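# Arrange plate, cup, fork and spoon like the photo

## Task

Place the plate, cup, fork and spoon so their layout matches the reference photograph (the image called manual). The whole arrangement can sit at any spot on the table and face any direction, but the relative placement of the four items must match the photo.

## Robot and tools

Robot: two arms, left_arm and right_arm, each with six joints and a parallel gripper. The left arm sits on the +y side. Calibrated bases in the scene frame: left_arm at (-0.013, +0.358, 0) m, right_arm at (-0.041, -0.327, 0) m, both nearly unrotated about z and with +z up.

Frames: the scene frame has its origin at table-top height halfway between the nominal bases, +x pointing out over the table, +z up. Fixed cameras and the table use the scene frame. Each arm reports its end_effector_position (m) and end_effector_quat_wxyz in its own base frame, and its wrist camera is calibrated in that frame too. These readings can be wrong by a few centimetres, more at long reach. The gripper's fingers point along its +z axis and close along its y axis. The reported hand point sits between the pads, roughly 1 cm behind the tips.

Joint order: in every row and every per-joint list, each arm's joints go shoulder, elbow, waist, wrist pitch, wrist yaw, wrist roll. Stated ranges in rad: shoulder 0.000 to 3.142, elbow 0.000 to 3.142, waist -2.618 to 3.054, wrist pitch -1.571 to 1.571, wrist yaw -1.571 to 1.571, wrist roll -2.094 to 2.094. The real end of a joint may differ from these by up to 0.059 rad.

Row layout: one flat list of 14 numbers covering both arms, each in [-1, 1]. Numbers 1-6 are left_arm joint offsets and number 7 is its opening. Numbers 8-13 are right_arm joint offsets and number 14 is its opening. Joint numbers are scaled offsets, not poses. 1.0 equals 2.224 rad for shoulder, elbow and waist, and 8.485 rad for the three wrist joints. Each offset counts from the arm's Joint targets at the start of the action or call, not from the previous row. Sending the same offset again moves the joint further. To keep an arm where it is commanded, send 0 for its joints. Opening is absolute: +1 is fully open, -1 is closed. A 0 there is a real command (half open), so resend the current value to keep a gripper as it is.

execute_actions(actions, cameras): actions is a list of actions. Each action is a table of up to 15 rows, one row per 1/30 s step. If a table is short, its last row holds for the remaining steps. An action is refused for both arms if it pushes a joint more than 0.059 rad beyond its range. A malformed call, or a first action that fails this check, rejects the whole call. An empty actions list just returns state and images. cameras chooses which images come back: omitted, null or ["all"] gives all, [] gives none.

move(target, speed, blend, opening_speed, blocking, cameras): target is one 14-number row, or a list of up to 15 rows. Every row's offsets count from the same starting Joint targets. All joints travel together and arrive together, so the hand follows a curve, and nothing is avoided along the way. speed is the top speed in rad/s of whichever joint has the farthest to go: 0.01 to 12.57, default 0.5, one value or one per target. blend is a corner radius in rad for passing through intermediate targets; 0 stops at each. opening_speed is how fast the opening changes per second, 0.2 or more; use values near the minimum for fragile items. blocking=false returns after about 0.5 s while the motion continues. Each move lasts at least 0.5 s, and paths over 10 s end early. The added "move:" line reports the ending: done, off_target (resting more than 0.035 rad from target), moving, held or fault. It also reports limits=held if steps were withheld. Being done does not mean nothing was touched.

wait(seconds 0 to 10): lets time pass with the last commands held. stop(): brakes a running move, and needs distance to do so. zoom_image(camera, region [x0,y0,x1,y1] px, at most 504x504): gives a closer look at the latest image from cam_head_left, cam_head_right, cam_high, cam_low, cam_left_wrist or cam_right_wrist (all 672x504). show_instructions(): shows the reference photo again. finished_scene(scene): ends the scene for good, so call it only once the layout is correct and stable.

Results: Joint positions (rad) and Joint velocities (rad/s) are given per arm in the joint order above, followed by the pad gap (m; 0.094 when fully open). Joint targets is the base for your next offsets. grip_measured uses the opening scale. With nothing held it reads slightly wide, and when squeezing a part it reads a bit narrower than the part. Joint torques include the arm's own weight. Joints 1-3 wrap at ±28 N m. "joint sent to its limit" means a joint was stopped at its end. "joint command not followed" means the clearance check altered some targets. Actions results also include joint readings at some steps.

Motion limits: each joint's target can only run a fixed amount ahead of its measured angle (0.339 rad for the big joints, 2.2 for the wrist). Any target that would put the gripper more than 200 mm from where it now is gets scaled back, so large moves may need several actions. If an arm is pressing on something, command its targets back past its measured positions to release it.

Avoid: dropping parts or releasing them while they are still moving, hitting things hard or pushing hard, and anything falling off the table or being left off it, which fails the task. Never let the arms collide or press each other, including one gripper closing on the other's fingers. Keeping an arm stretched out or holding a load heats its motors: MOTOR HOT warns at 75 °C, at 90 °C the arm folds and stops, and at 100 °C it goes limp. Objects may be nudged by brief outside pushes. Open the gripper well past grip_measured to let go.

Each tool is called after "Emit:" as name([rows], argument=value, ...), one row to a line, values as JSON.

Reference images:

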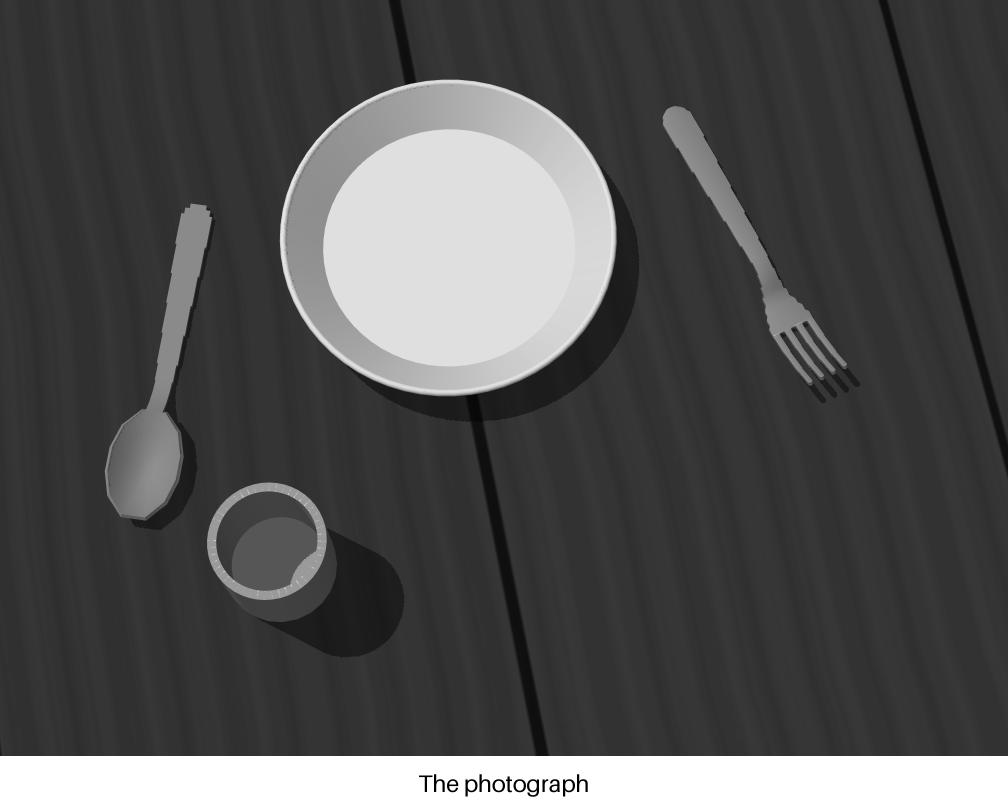

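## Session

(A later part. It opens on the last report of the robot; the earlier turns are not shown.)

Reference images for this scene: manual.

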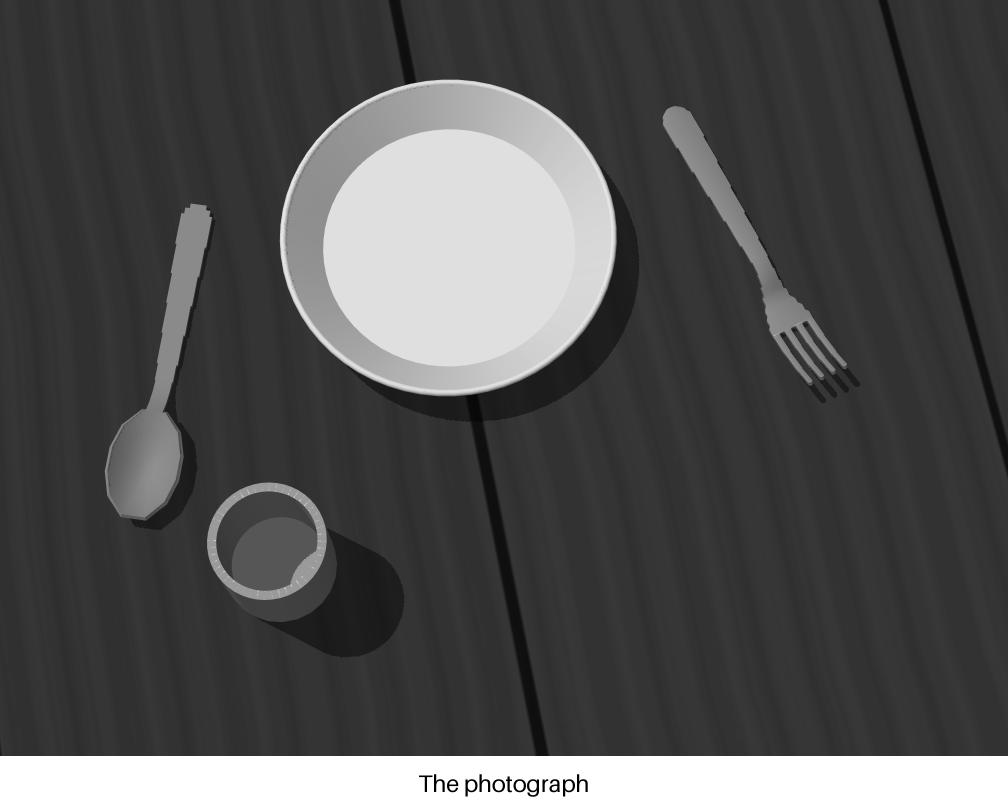

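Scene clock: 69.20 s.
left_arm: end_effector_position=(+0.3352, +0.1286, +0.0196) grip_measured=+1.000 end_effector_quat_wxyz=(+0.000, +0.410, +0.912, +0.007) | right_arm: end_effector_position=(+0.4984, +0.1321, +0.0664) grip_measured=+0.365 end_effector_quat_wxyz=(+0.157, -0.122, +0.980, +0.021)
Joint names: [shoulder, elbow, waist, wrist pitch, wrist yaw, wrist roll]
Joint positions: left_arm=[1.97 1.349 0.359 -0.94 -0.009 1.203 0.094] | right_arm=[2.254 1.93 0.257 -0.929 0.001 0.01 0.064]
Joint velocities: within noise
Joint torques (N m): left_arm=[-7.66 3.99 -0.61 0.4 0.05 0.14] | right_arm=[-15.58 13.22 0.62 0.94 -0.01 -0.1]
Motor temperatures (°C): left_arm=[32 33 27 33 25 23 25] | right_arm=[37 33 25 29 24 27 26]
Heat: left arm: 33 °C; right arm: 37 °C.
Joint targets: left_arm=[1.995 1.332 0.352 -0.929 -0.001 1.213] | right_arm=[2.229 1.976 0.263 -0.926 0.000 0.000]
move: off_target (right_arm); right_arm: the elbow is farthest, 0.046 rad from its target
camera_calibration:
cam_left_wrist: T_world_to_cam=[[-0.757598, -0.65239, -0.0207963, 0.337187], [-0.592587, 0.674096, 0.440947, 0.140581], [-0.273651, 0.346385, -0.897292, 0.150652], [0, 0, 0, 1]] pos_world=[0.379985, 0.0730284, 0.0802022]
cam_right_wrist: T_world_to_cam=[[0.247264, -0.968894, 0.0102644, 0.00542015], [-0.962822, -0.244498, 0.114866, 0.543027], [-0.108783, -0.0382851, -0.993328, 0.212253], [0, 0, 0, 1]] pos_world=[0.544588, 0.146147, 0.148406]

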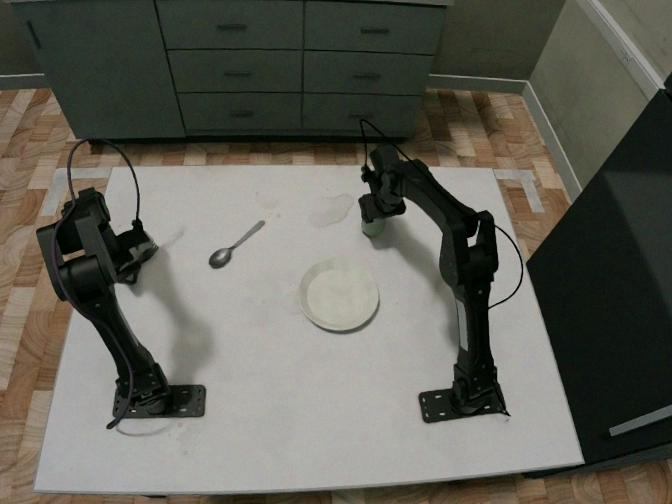

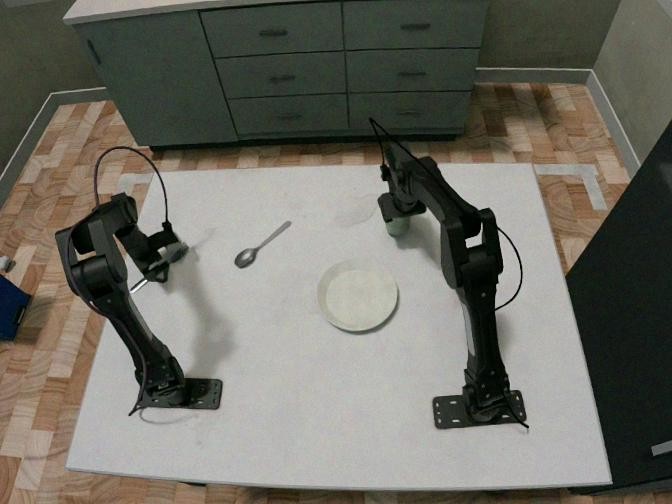

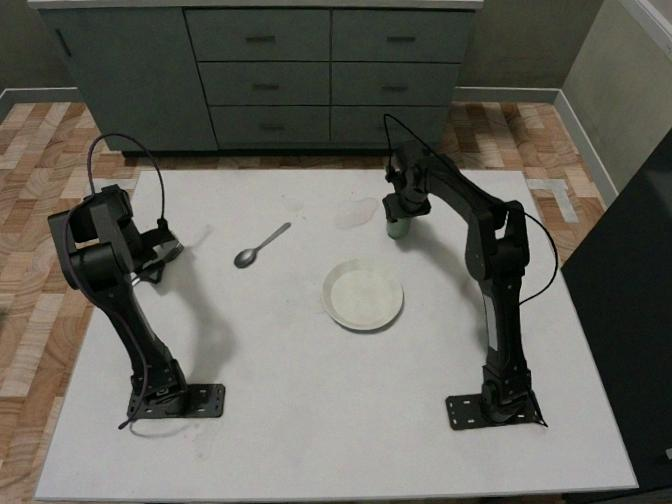

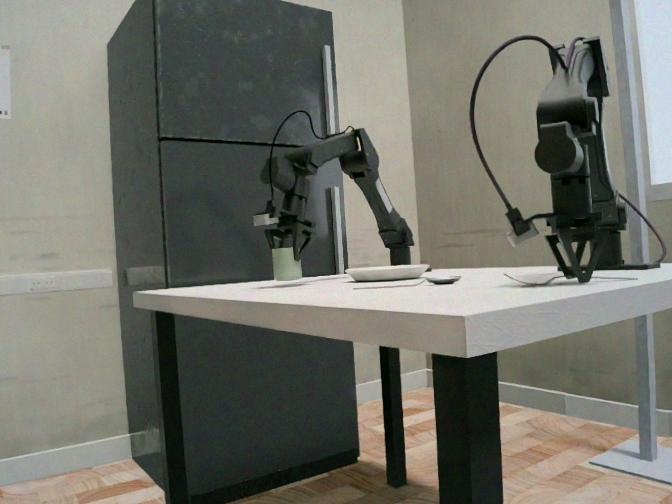

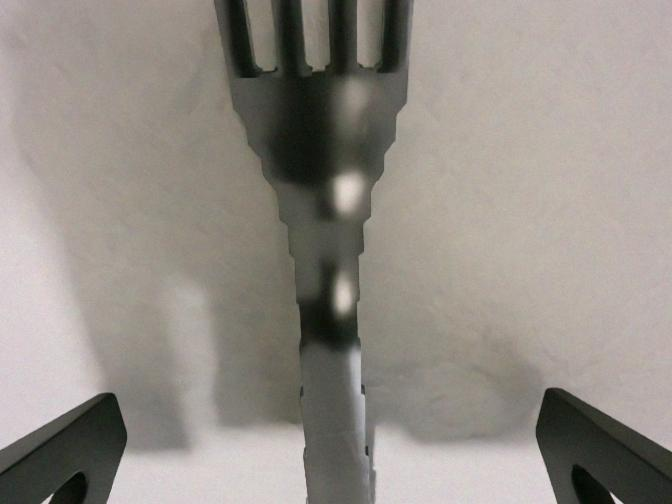

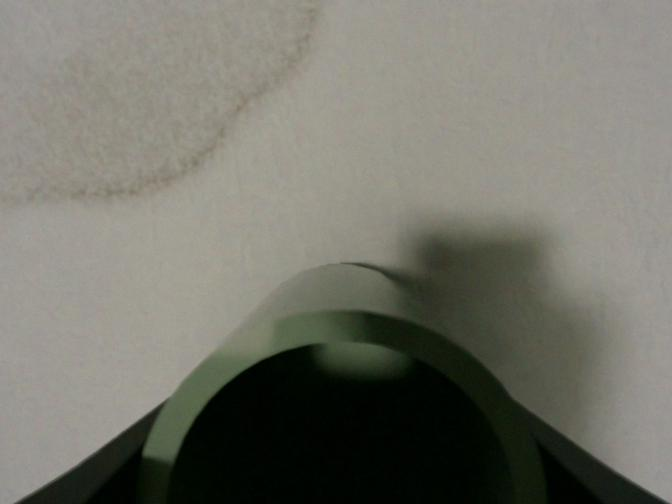

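Emit:
move(target=[0, 0, 0, 0, 0, 0, -1.0, -0.1111, -0.1974, -0.0261, 0.0194, 0, 0, 0.30], speed=0.3, opening_speed=1.0)

Emit:
zoom_image(camera="cam_low", region=[520, 220, 640, 310])

Emit:
zoom_image(camera="cam_low", region=[230, 200, 350, 300])

Scene clock: 72.20 s.
left_arm: end_effector_position=(+0.3355, +0.1287, +0.0196) grip_measured=-0.766 end_effector_quat_wxyz=(+0.001, +0.410, +0.912, +0.007) | right_arm: end_effector_position=(+0.4454, +0.0957, +0.0554) grip_measured=+0.365 end_effector_quat_wxyz=(+0.147, -0.099, +0.984, +0.016)
Joint names: [shoulder, elbow, waist, wrist pitch, wrist yaw, wrist roll]
Joint positions: left_arm=[1.97 1.349 0.359 -0.939 -0.009 1.203 0.011] | right_arm=[2.036 1.55 0.21 -0.788 0.001 0.01 0.064]
Joint velocities: within noise
Joint torques (N m): left_arm=[-7.72 3.89 -0.32 0.32 0.09 0.15] | right_arm=[-16.09 7.25 -0.32 1.08 -0.02 -0.11]
Motor temperatures (°C): left_arm=[32 33 27 33 25 23 25] | right_arm=[39 33 25 29 24 27 26]
Heat: left arm: 33 °C; right arm: 39 °C.
Joint targets: left_arm=[1.995 1.332 0.352 -0.929 -0.001 1.212] | right_arm=[1.982 1.537 0.205 -0.761 0.000 0.000]
move: off_target (right_arm); right_arm: the shoulder is farthest, 0.054 rad from its target
camera_calibration:
cam_left_wrist: T_world_to_cam=[[-0.757567, -0.652388, -0.0219358, 0.337486], [-0.59308, 0.673882, 0.440611, 0.140819], [-0.272667, 0.346802, -0.89743, 0.150367], [0, 0, 0, 1]] pos_world=[0.380186, 0.0731286, 0.0803008]
cam_right_wrist: T_world_to_cam=[[0.200919, -0.979552, 0.0104492, 0.00503754], [-0.970669, -0.197636, 0.1369, 0.482105], [-0.132035, -0.0376484, -0.99053, 0.204215], [0, 0, 0, 1]] pos_world=[0.493916, 0.107904, 0.136229]

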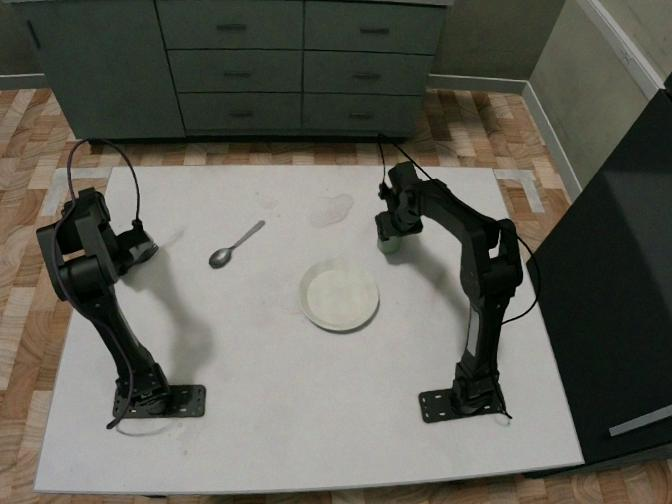

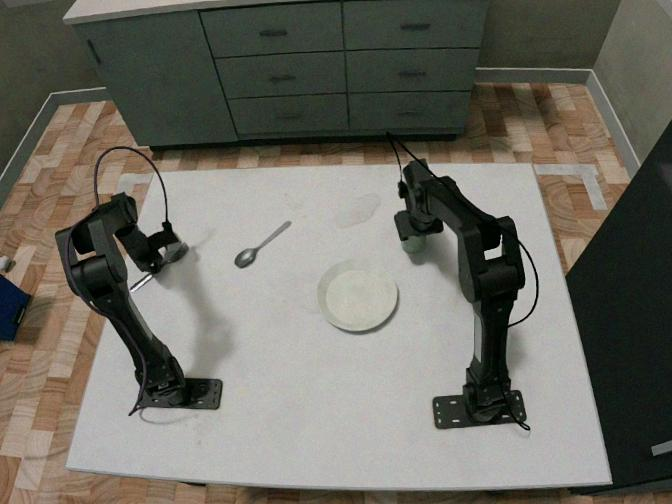

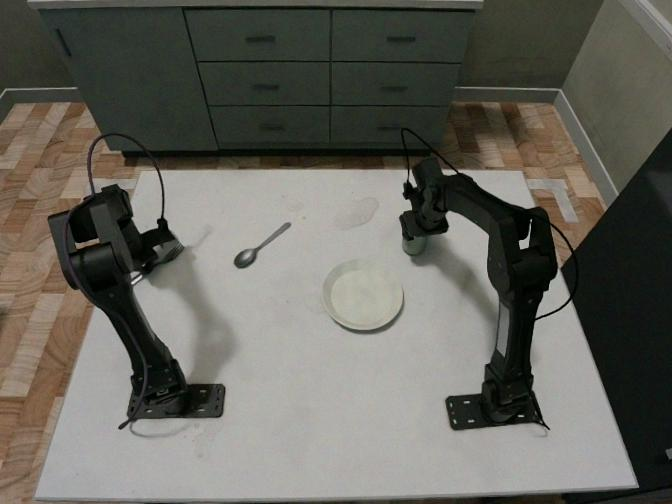

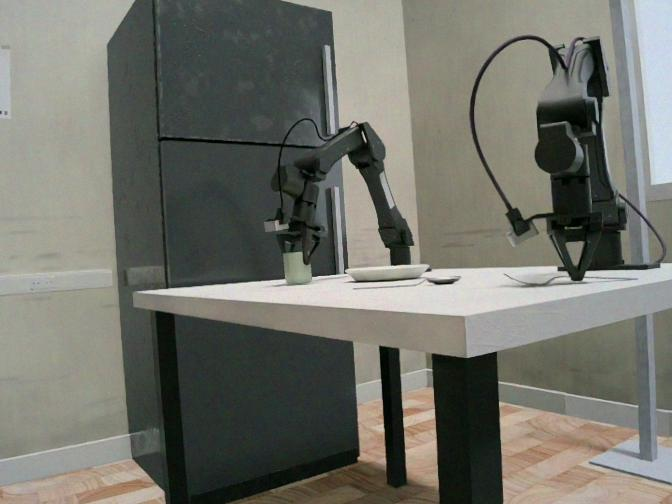

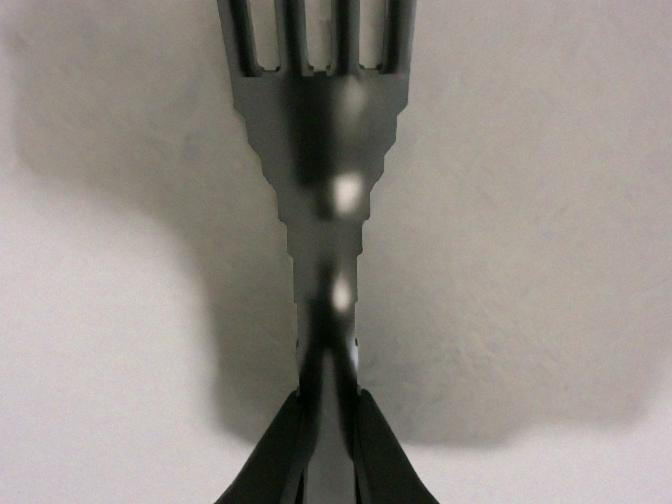

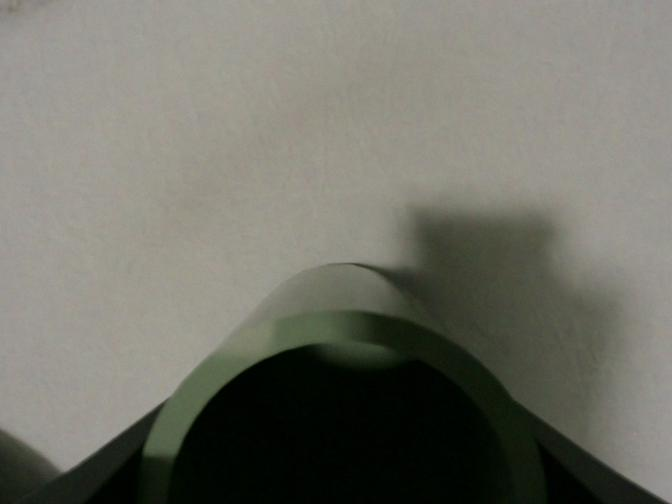

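Scaled by 4.200 from the camera's 672x504 image, which has a finer 960x720 frame.

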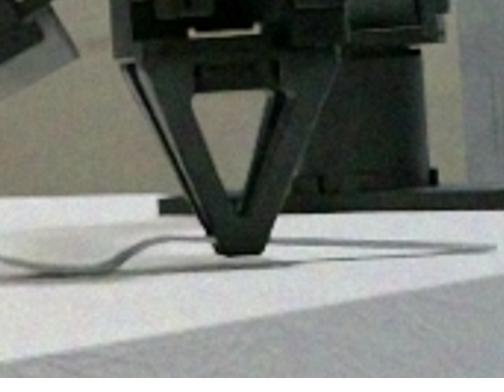

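Scaled by 4.200 from the camera's 672x504 image, which has a finer 960x720 frame.

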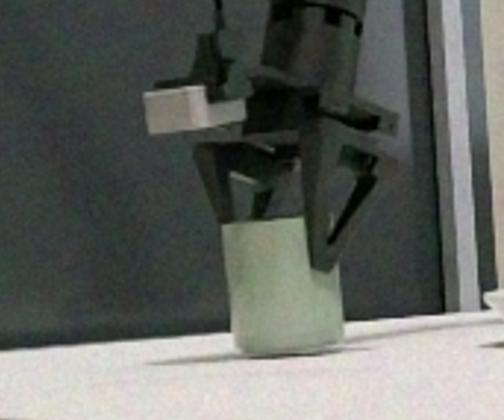

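Emit:
move([
  [-0.0135, 0.0225, 0, 0, 0, 0, -1.0, -0.0045, -0.0150, 0, 0.0066, 0, 0, 0.30],
  [-0.0405, 0.0958, 0, -0.0306, 0, 0, -1.0, -0.0090, -0.0301, 0, 0.0132, 0, 0, 0.30],
], speed=0.2, blend=[0.03, 0])

Emit:
zoom_image(camera="cam_low", region=[230, 200, 350, 300])

Scene clock: 76.07 s.
left_arm: end_effector_position=(+0.3363, +0.1290, +0.0752) grip_measured=-0.767 end_effector_quat_wxyz=(-0.005, +0.410, +0.912, +0.002) | right_arm: end_effector_position=(+0.4520, +0.0971, +0.0509) grip_measured=+0.365 end_effector_quat_wxyz=(+0.177, -0.098, +0.979, +0.019)
Joint names: [shoulder, elbow, waist, wrist pitch, wrist yaw, wrist roll]
Joint positions: left_arm=[1.93 1.522 0.359 -1.168 -0.009 1.203 0.011] | right_arm=[2.017 1.483 0.21 -0.679 0.001 0.01 0.064]
Joint velocities: within noise
Joint torques (N m): left_arm=[-11.4 7.42 -0.58 -0.07 0.03 0.11] | right_arm=[-16.01 7.2 -0.24 1.23 -0.03 -0.13]
Motor temperatures (°C): left_arm=[32 33 27 33 25 23 25] | right_arm=[40 33 25 29 24 27 26]
Heat: left arm: 33 °C; right arm: 40 °C.
Joint targets: left_arm=[1.905 1.545 0.352 -1.188 -0.001 1.213] | right_arm=[1.962 1.470 0.205 -0.649 0.000 0.000]
move: off_target (right_arm); blend cut to 0.028 rad at target 1; right_arm: the shoulder is farthest, 0.055 rad from its target
camera_calibration:
cam_left_wrist: T_world_to_cam=[[-0.758009, -0.652199, -0.00762583, 0.338651], [-0.586525, 0.676473, 0.445391, 0.113681], [-0.285325, 0.342083, -0.895304, 0.205036], [0, 0, 0, 1]] pos_world=[0.381879, 0.0738265, 0.135519]
cam_right_wrist: T_world_to_cam=[[0.200383, -0.979667, 0.00999615, 0.0053654], [-0.97705, -0.199075, 0.0757826, 0.495534], [-0.0722517, -0.0249523, -0.997074, 0.172778], [0, 0, 0, 1]] pos_world=[0.49557, 0.108216, 0.134666]

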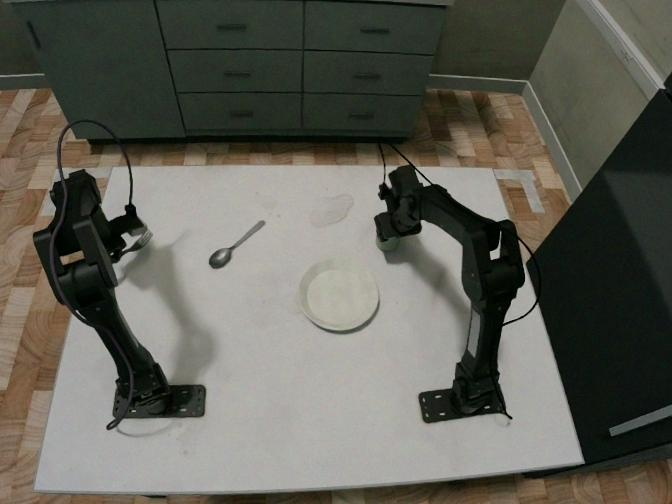

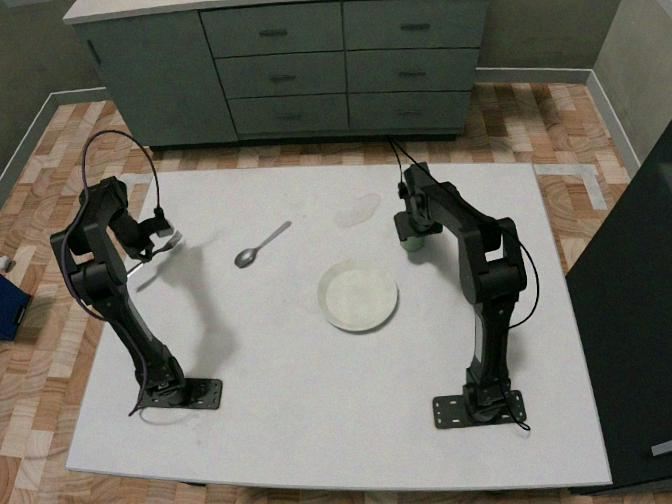

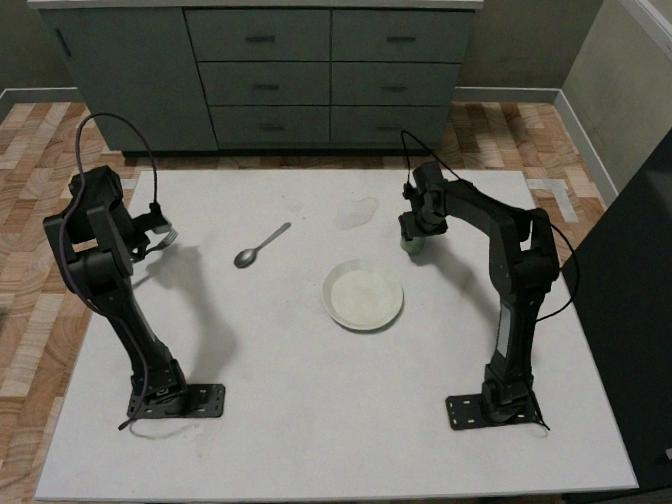

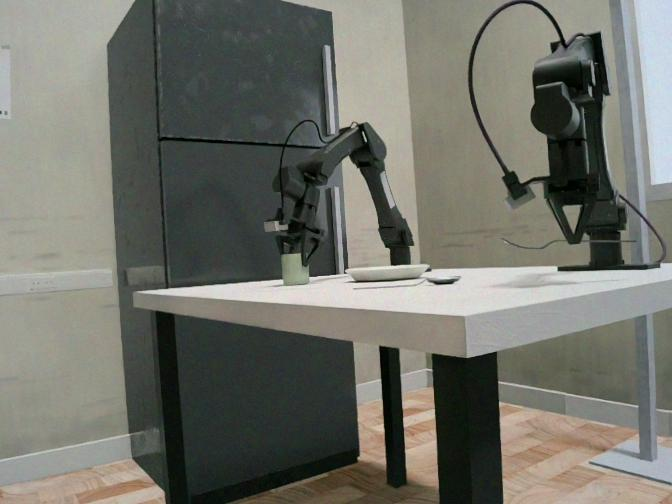

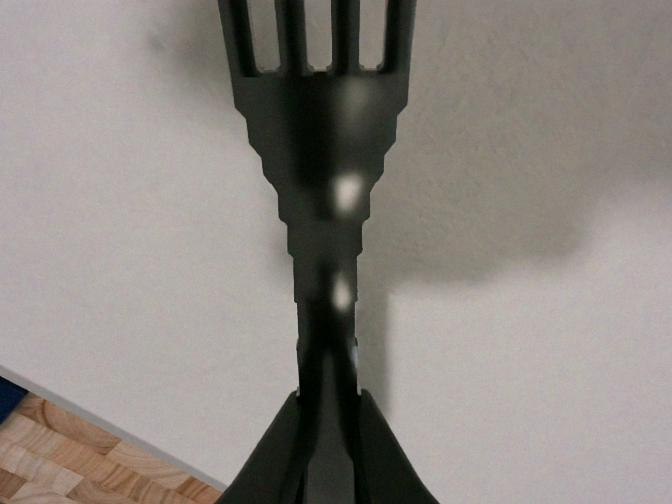

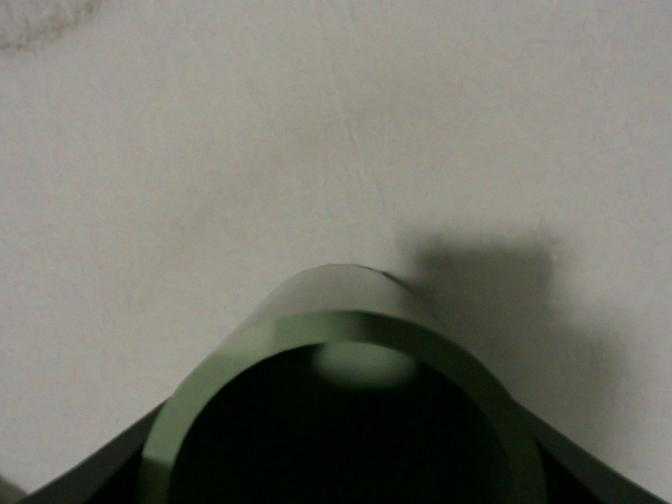

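Scaled by 4.200 from the camera's 672x504 image, which has a finer 960x720 frame.

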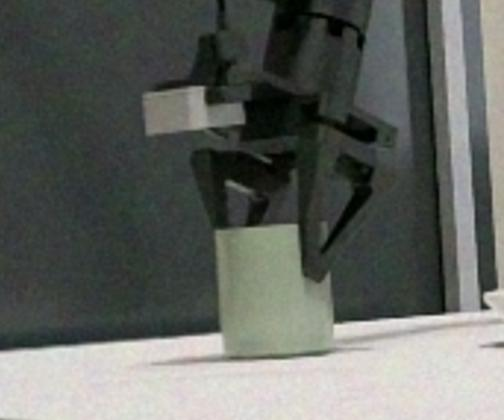

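Emit:
move(target=[0.0371, 0.0243, -0.4712, -0.0006, 0, -0.2450, -1.0, 0, 0, 0, 0, 0, 0, 1.0], speed=1.0, opening_speed=0.6)

Scene clock: 81.77 s.
left_arm: end_effector_position=(+0.2849, -0.2386, +0.0763) grip_measured=-0.767 end_effector_quat_wxyz=(+0.000, -0.080, +0.997, -0.003) | right_arm: end_effector_position=(+0.4568, +0.0981, +0.0609) grip_measured=+0.998 end_effector_quat_wxyz=(+0.194, -0.098, +0.976, +0.021)
Joint names: [shoulder, elbow, waist, wrist pitch, wrist yaw, wrist roll]
Joint positions: left_arm=[1.965 1.574 -0.698 -1.176 0.004 -0.857 0.011] | right_arm=[1.998 1.483 0.21 -0.663 0.001 0.01 0.094]
Joint velocities: within noise
Joint torques (N m): left_arm=[-8.01 7.58 0.14 0 -0.09 -0.05] | right_arm=[-14.24 7.31 -0.38 1.14 -0.02 -0.11]
Motor temperatures (°C): left_arm=[33 34 27 32 25 23 26] | right_arm=[41 33 25 29 24 27 26]
Heat: left arm: 34 °C; right arm: 41 °C.
Joint targets: left_arm=[1.987 1.599 -0.696 -1.193 -0.001 -0.866] | right_arm=[1.962 1.470 0.205 -0.649 0.000 0.000]
move: off_target (right_arm); right_arm: the shoulder is farthest, 0.036 rad from its target
camera_calibration:
cam_left_wrist: T_world_to_cam=[[0.143006, -0.989718, -0.0026311, -0.277718], [-0.890213, -0.129789, 0.436664, 0.22661], [-0.432516, -0.0601034, -0.899621, 0.263322], [0, 0, 0, 1]] pos_world=[0.355337, -0.229625, 0.137206]
cam_right_wrist: T_world_to_cam=[[0.20006, -0.979735, 0.00971054, 0.0054919], [-0.979048, -0.199516, 0.0407244, 0.502702], [-0.0379617, -0.0176544, -0.999123, 0.166803], [0, 0, 0, 1]] pos_world=[0.497403, 0.108623, 0.146132]

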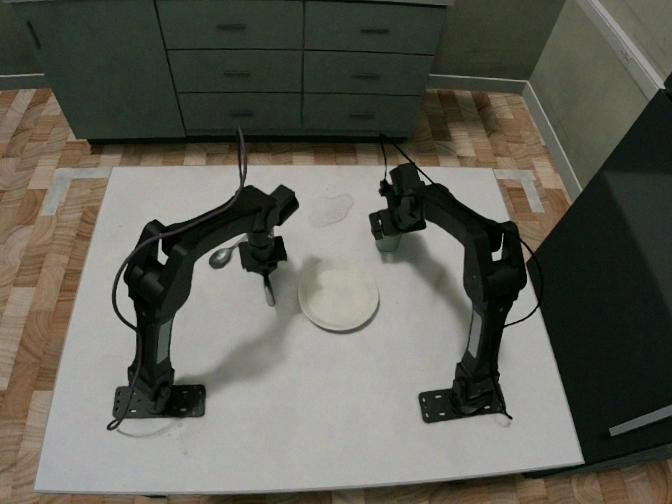

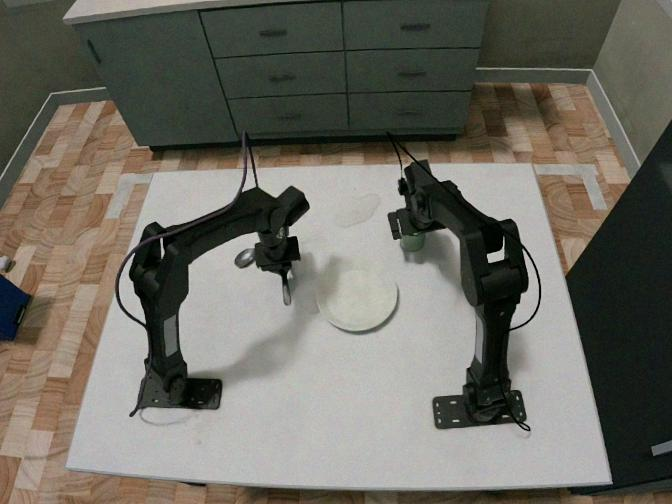

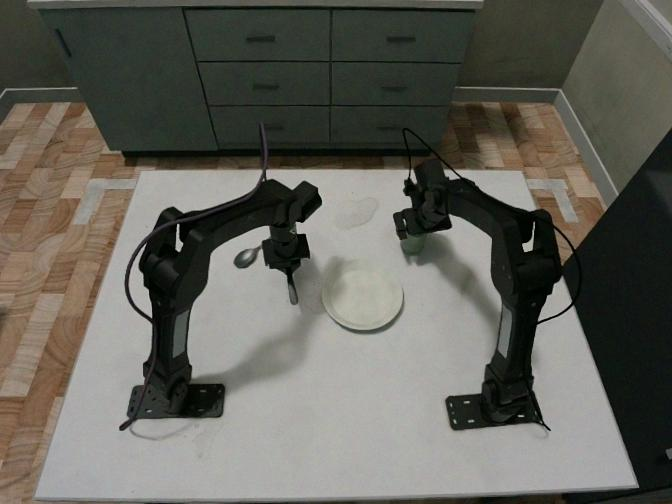

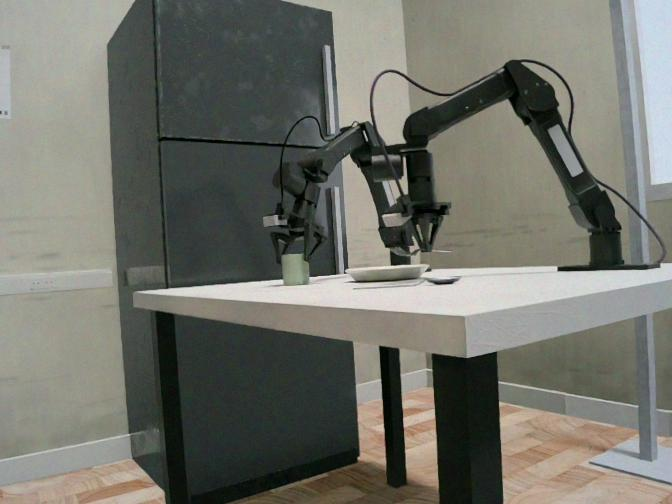

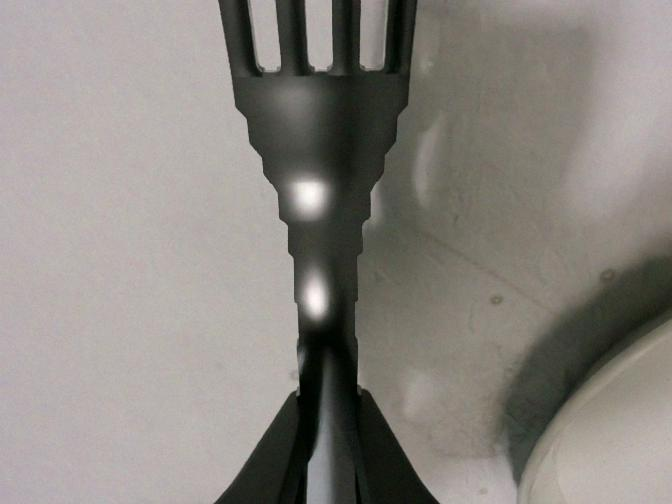

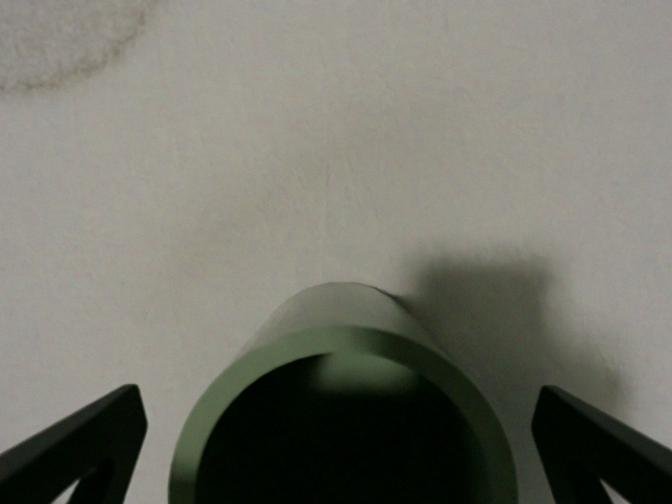

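Emit:
move([
  [0.0126, -0.0421, 0, 0.0133, 0, 0, -1.0, -0.0450, 0.0450, 0, 0, 0, 0, 1.0],
  [0.0252, -0.0841, 0, 0.0265, 0, 0, -1.0, -0.1246, 0.2271, 0.1281, -0.0879, 0, 0, 1.0],
], speed=[0.2, 0.6], blend=[0.03, 0])

Emit:
zoom_image(camera="cam_low", region=[330, 200, 480, 310])

Scene clock: 86.53 s.
left_arm: end_effector_position=(+0.2837, -0.2376, +0.0211) grip_measured=-0.767 end_effector_quat_wxyz=(-0.003, -0.080, +0.997, +0.000) | right_arm: end_effector_position=(+0.3367, +0.1796, +0.2722) grip_measured=+0.998 end_effector_quat_wxyz=(+0.208, -0.231, +0.949, +0.052)
Joint names: [shoulder, elbow, waist, wrist pitch, wrist yaw, wrist roll]
Joint positions: left_arm=[2.02 1.428 -0.698 -0.984 0.004 -0.858 0.011] | right_arm=[1.702 1.947 0.488 -1.384 0.001 0.01 0.094]
Joint velocities: within noise
Joint torques (N m): left_arm=[-8.24 3.99 0.31 0.3 -0.02 -0.08] | right_arm=[-9.06 10.66 0.27 0.94 -0.01 -0.12]
Motor temperatures (°C): left_arm=[32 34 27 32 25 23 26] | right_arm=[41 33 25 29 24 27 26]
Heat: left arm: 34 °C; right arm: 41 °C.
Joint targets: left_arm=[2.043 1.412 -0.696 -0.969 -0.001 -0.866] | right_arm=[1.684 1.975 0.490 -1.395 0.000 0.001]
move: done
camera_calibration:
cam_left_wrist: T_world_to_cam=[[0.143704, -0.989576, -0.00938966, -0.276718], [-0.887023, -0.133007, 0.442154, 0.247902], [-0.438794, -0.0552103, -0.89689, 0.216215], [0, 0, 0, 1]] pos_world=[0.354534, -0.228923, 0.0817121]
cam_right_wrist: T_world_to_cam=[[0.460867, -0.887416, 0.00974613, 0.00281695], [-0.887465, -0.460872, 0.0018551, 0.419537], [0.00284548, -0.0095043, -0.999951, 0.359818], [0, 0, 0, 1]] pos_world=[0.370002, 0.199273, 0.358995]

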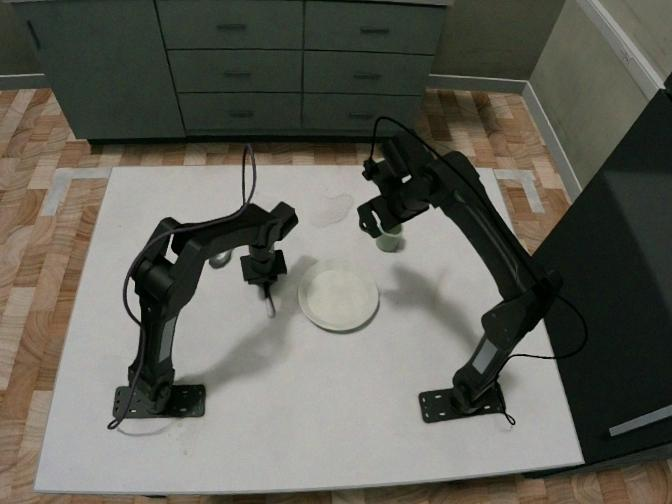

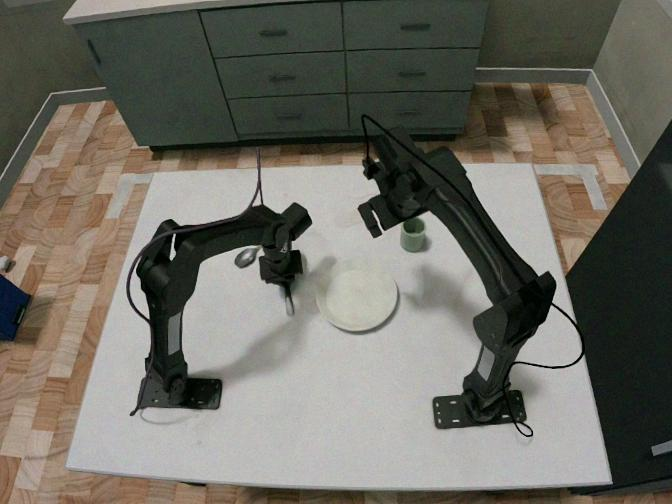

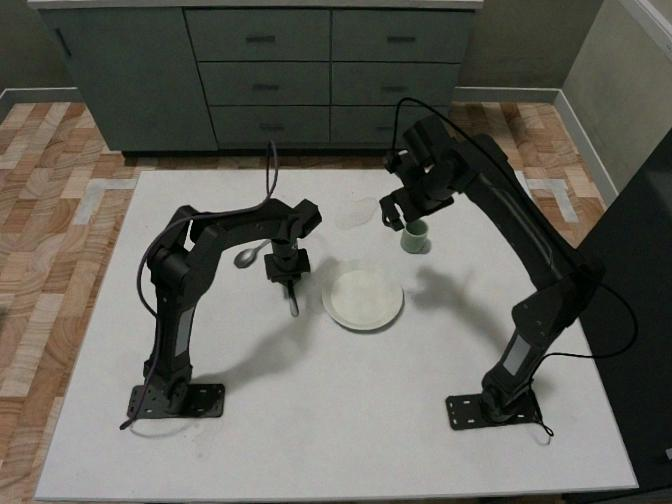

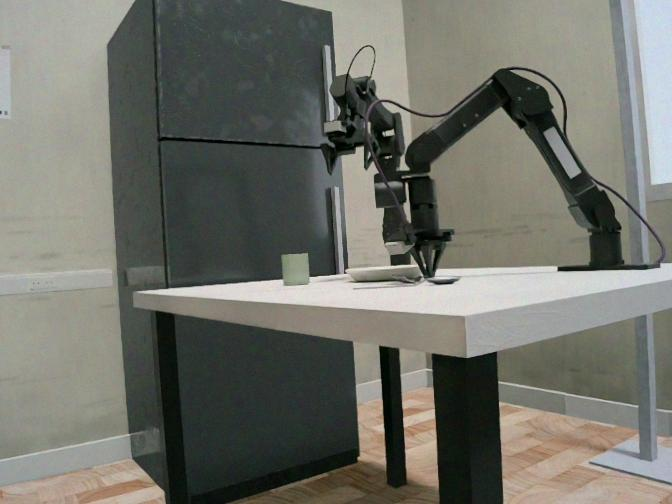

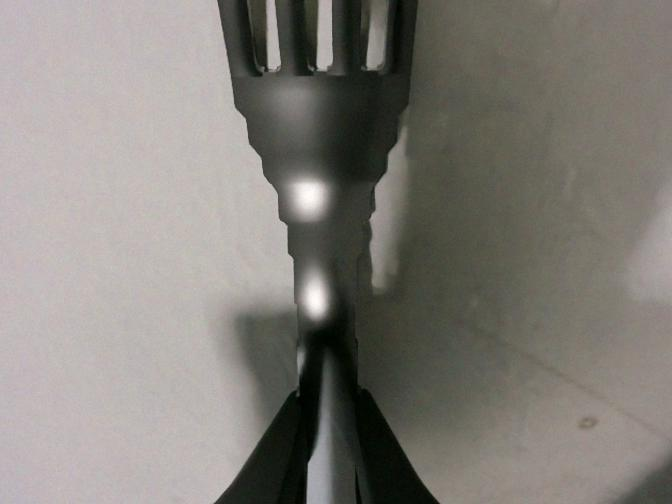

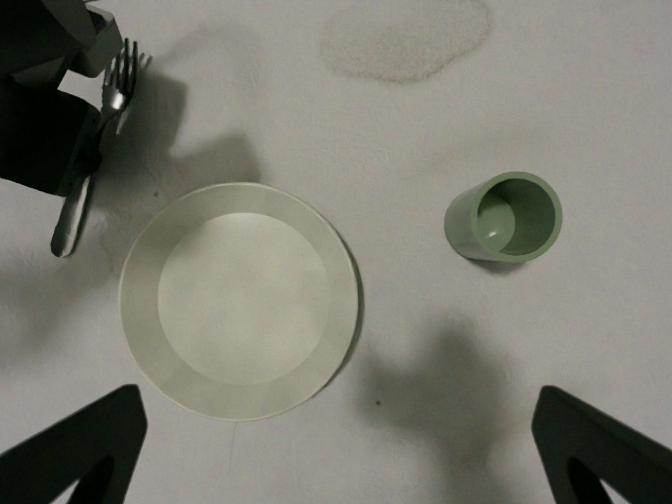

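Scaled by 3.360 from the camera's 672x504 image, which has a finer 960x720 frame.

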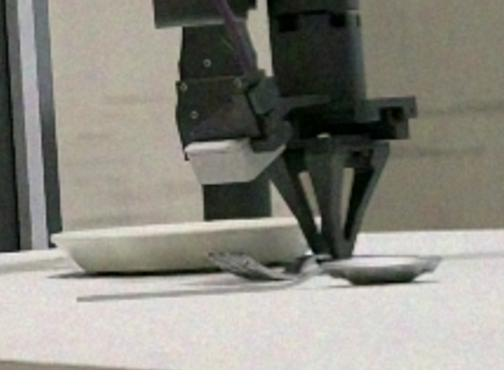

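Emit:
zoom_image(camera="cam_right_wrist", region=[100, 160, 380, 440])

Emit:
zoom_image(camera="cam_right_wrist", region=[420, 150, 580, 290])

Emit:
zoom_image(camera="cam_right_wrist", region=[0, 0, 252, 270])

Scaled by 1.800 from the camera's 672x504 image, which has a finer 960x720 frame.

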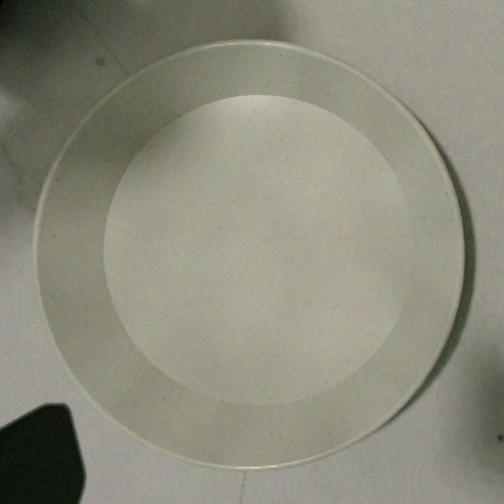

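Scaled by 3.150 from the camera's 672x504 image, which has a finer 960x720 frame.

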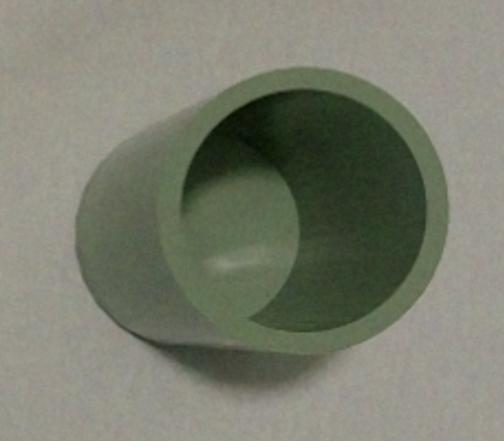

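Scaled by 1.867 from the camera's 672x504 image, which has a finer 960x720 frame.

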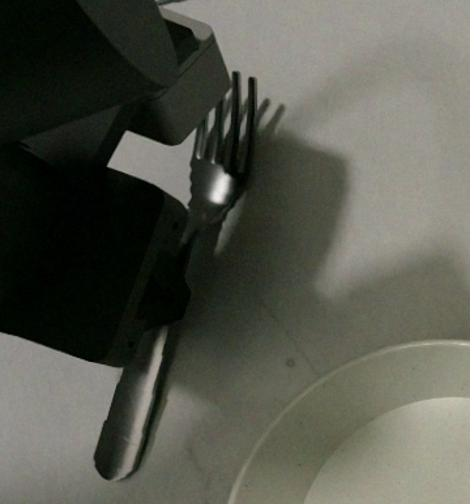

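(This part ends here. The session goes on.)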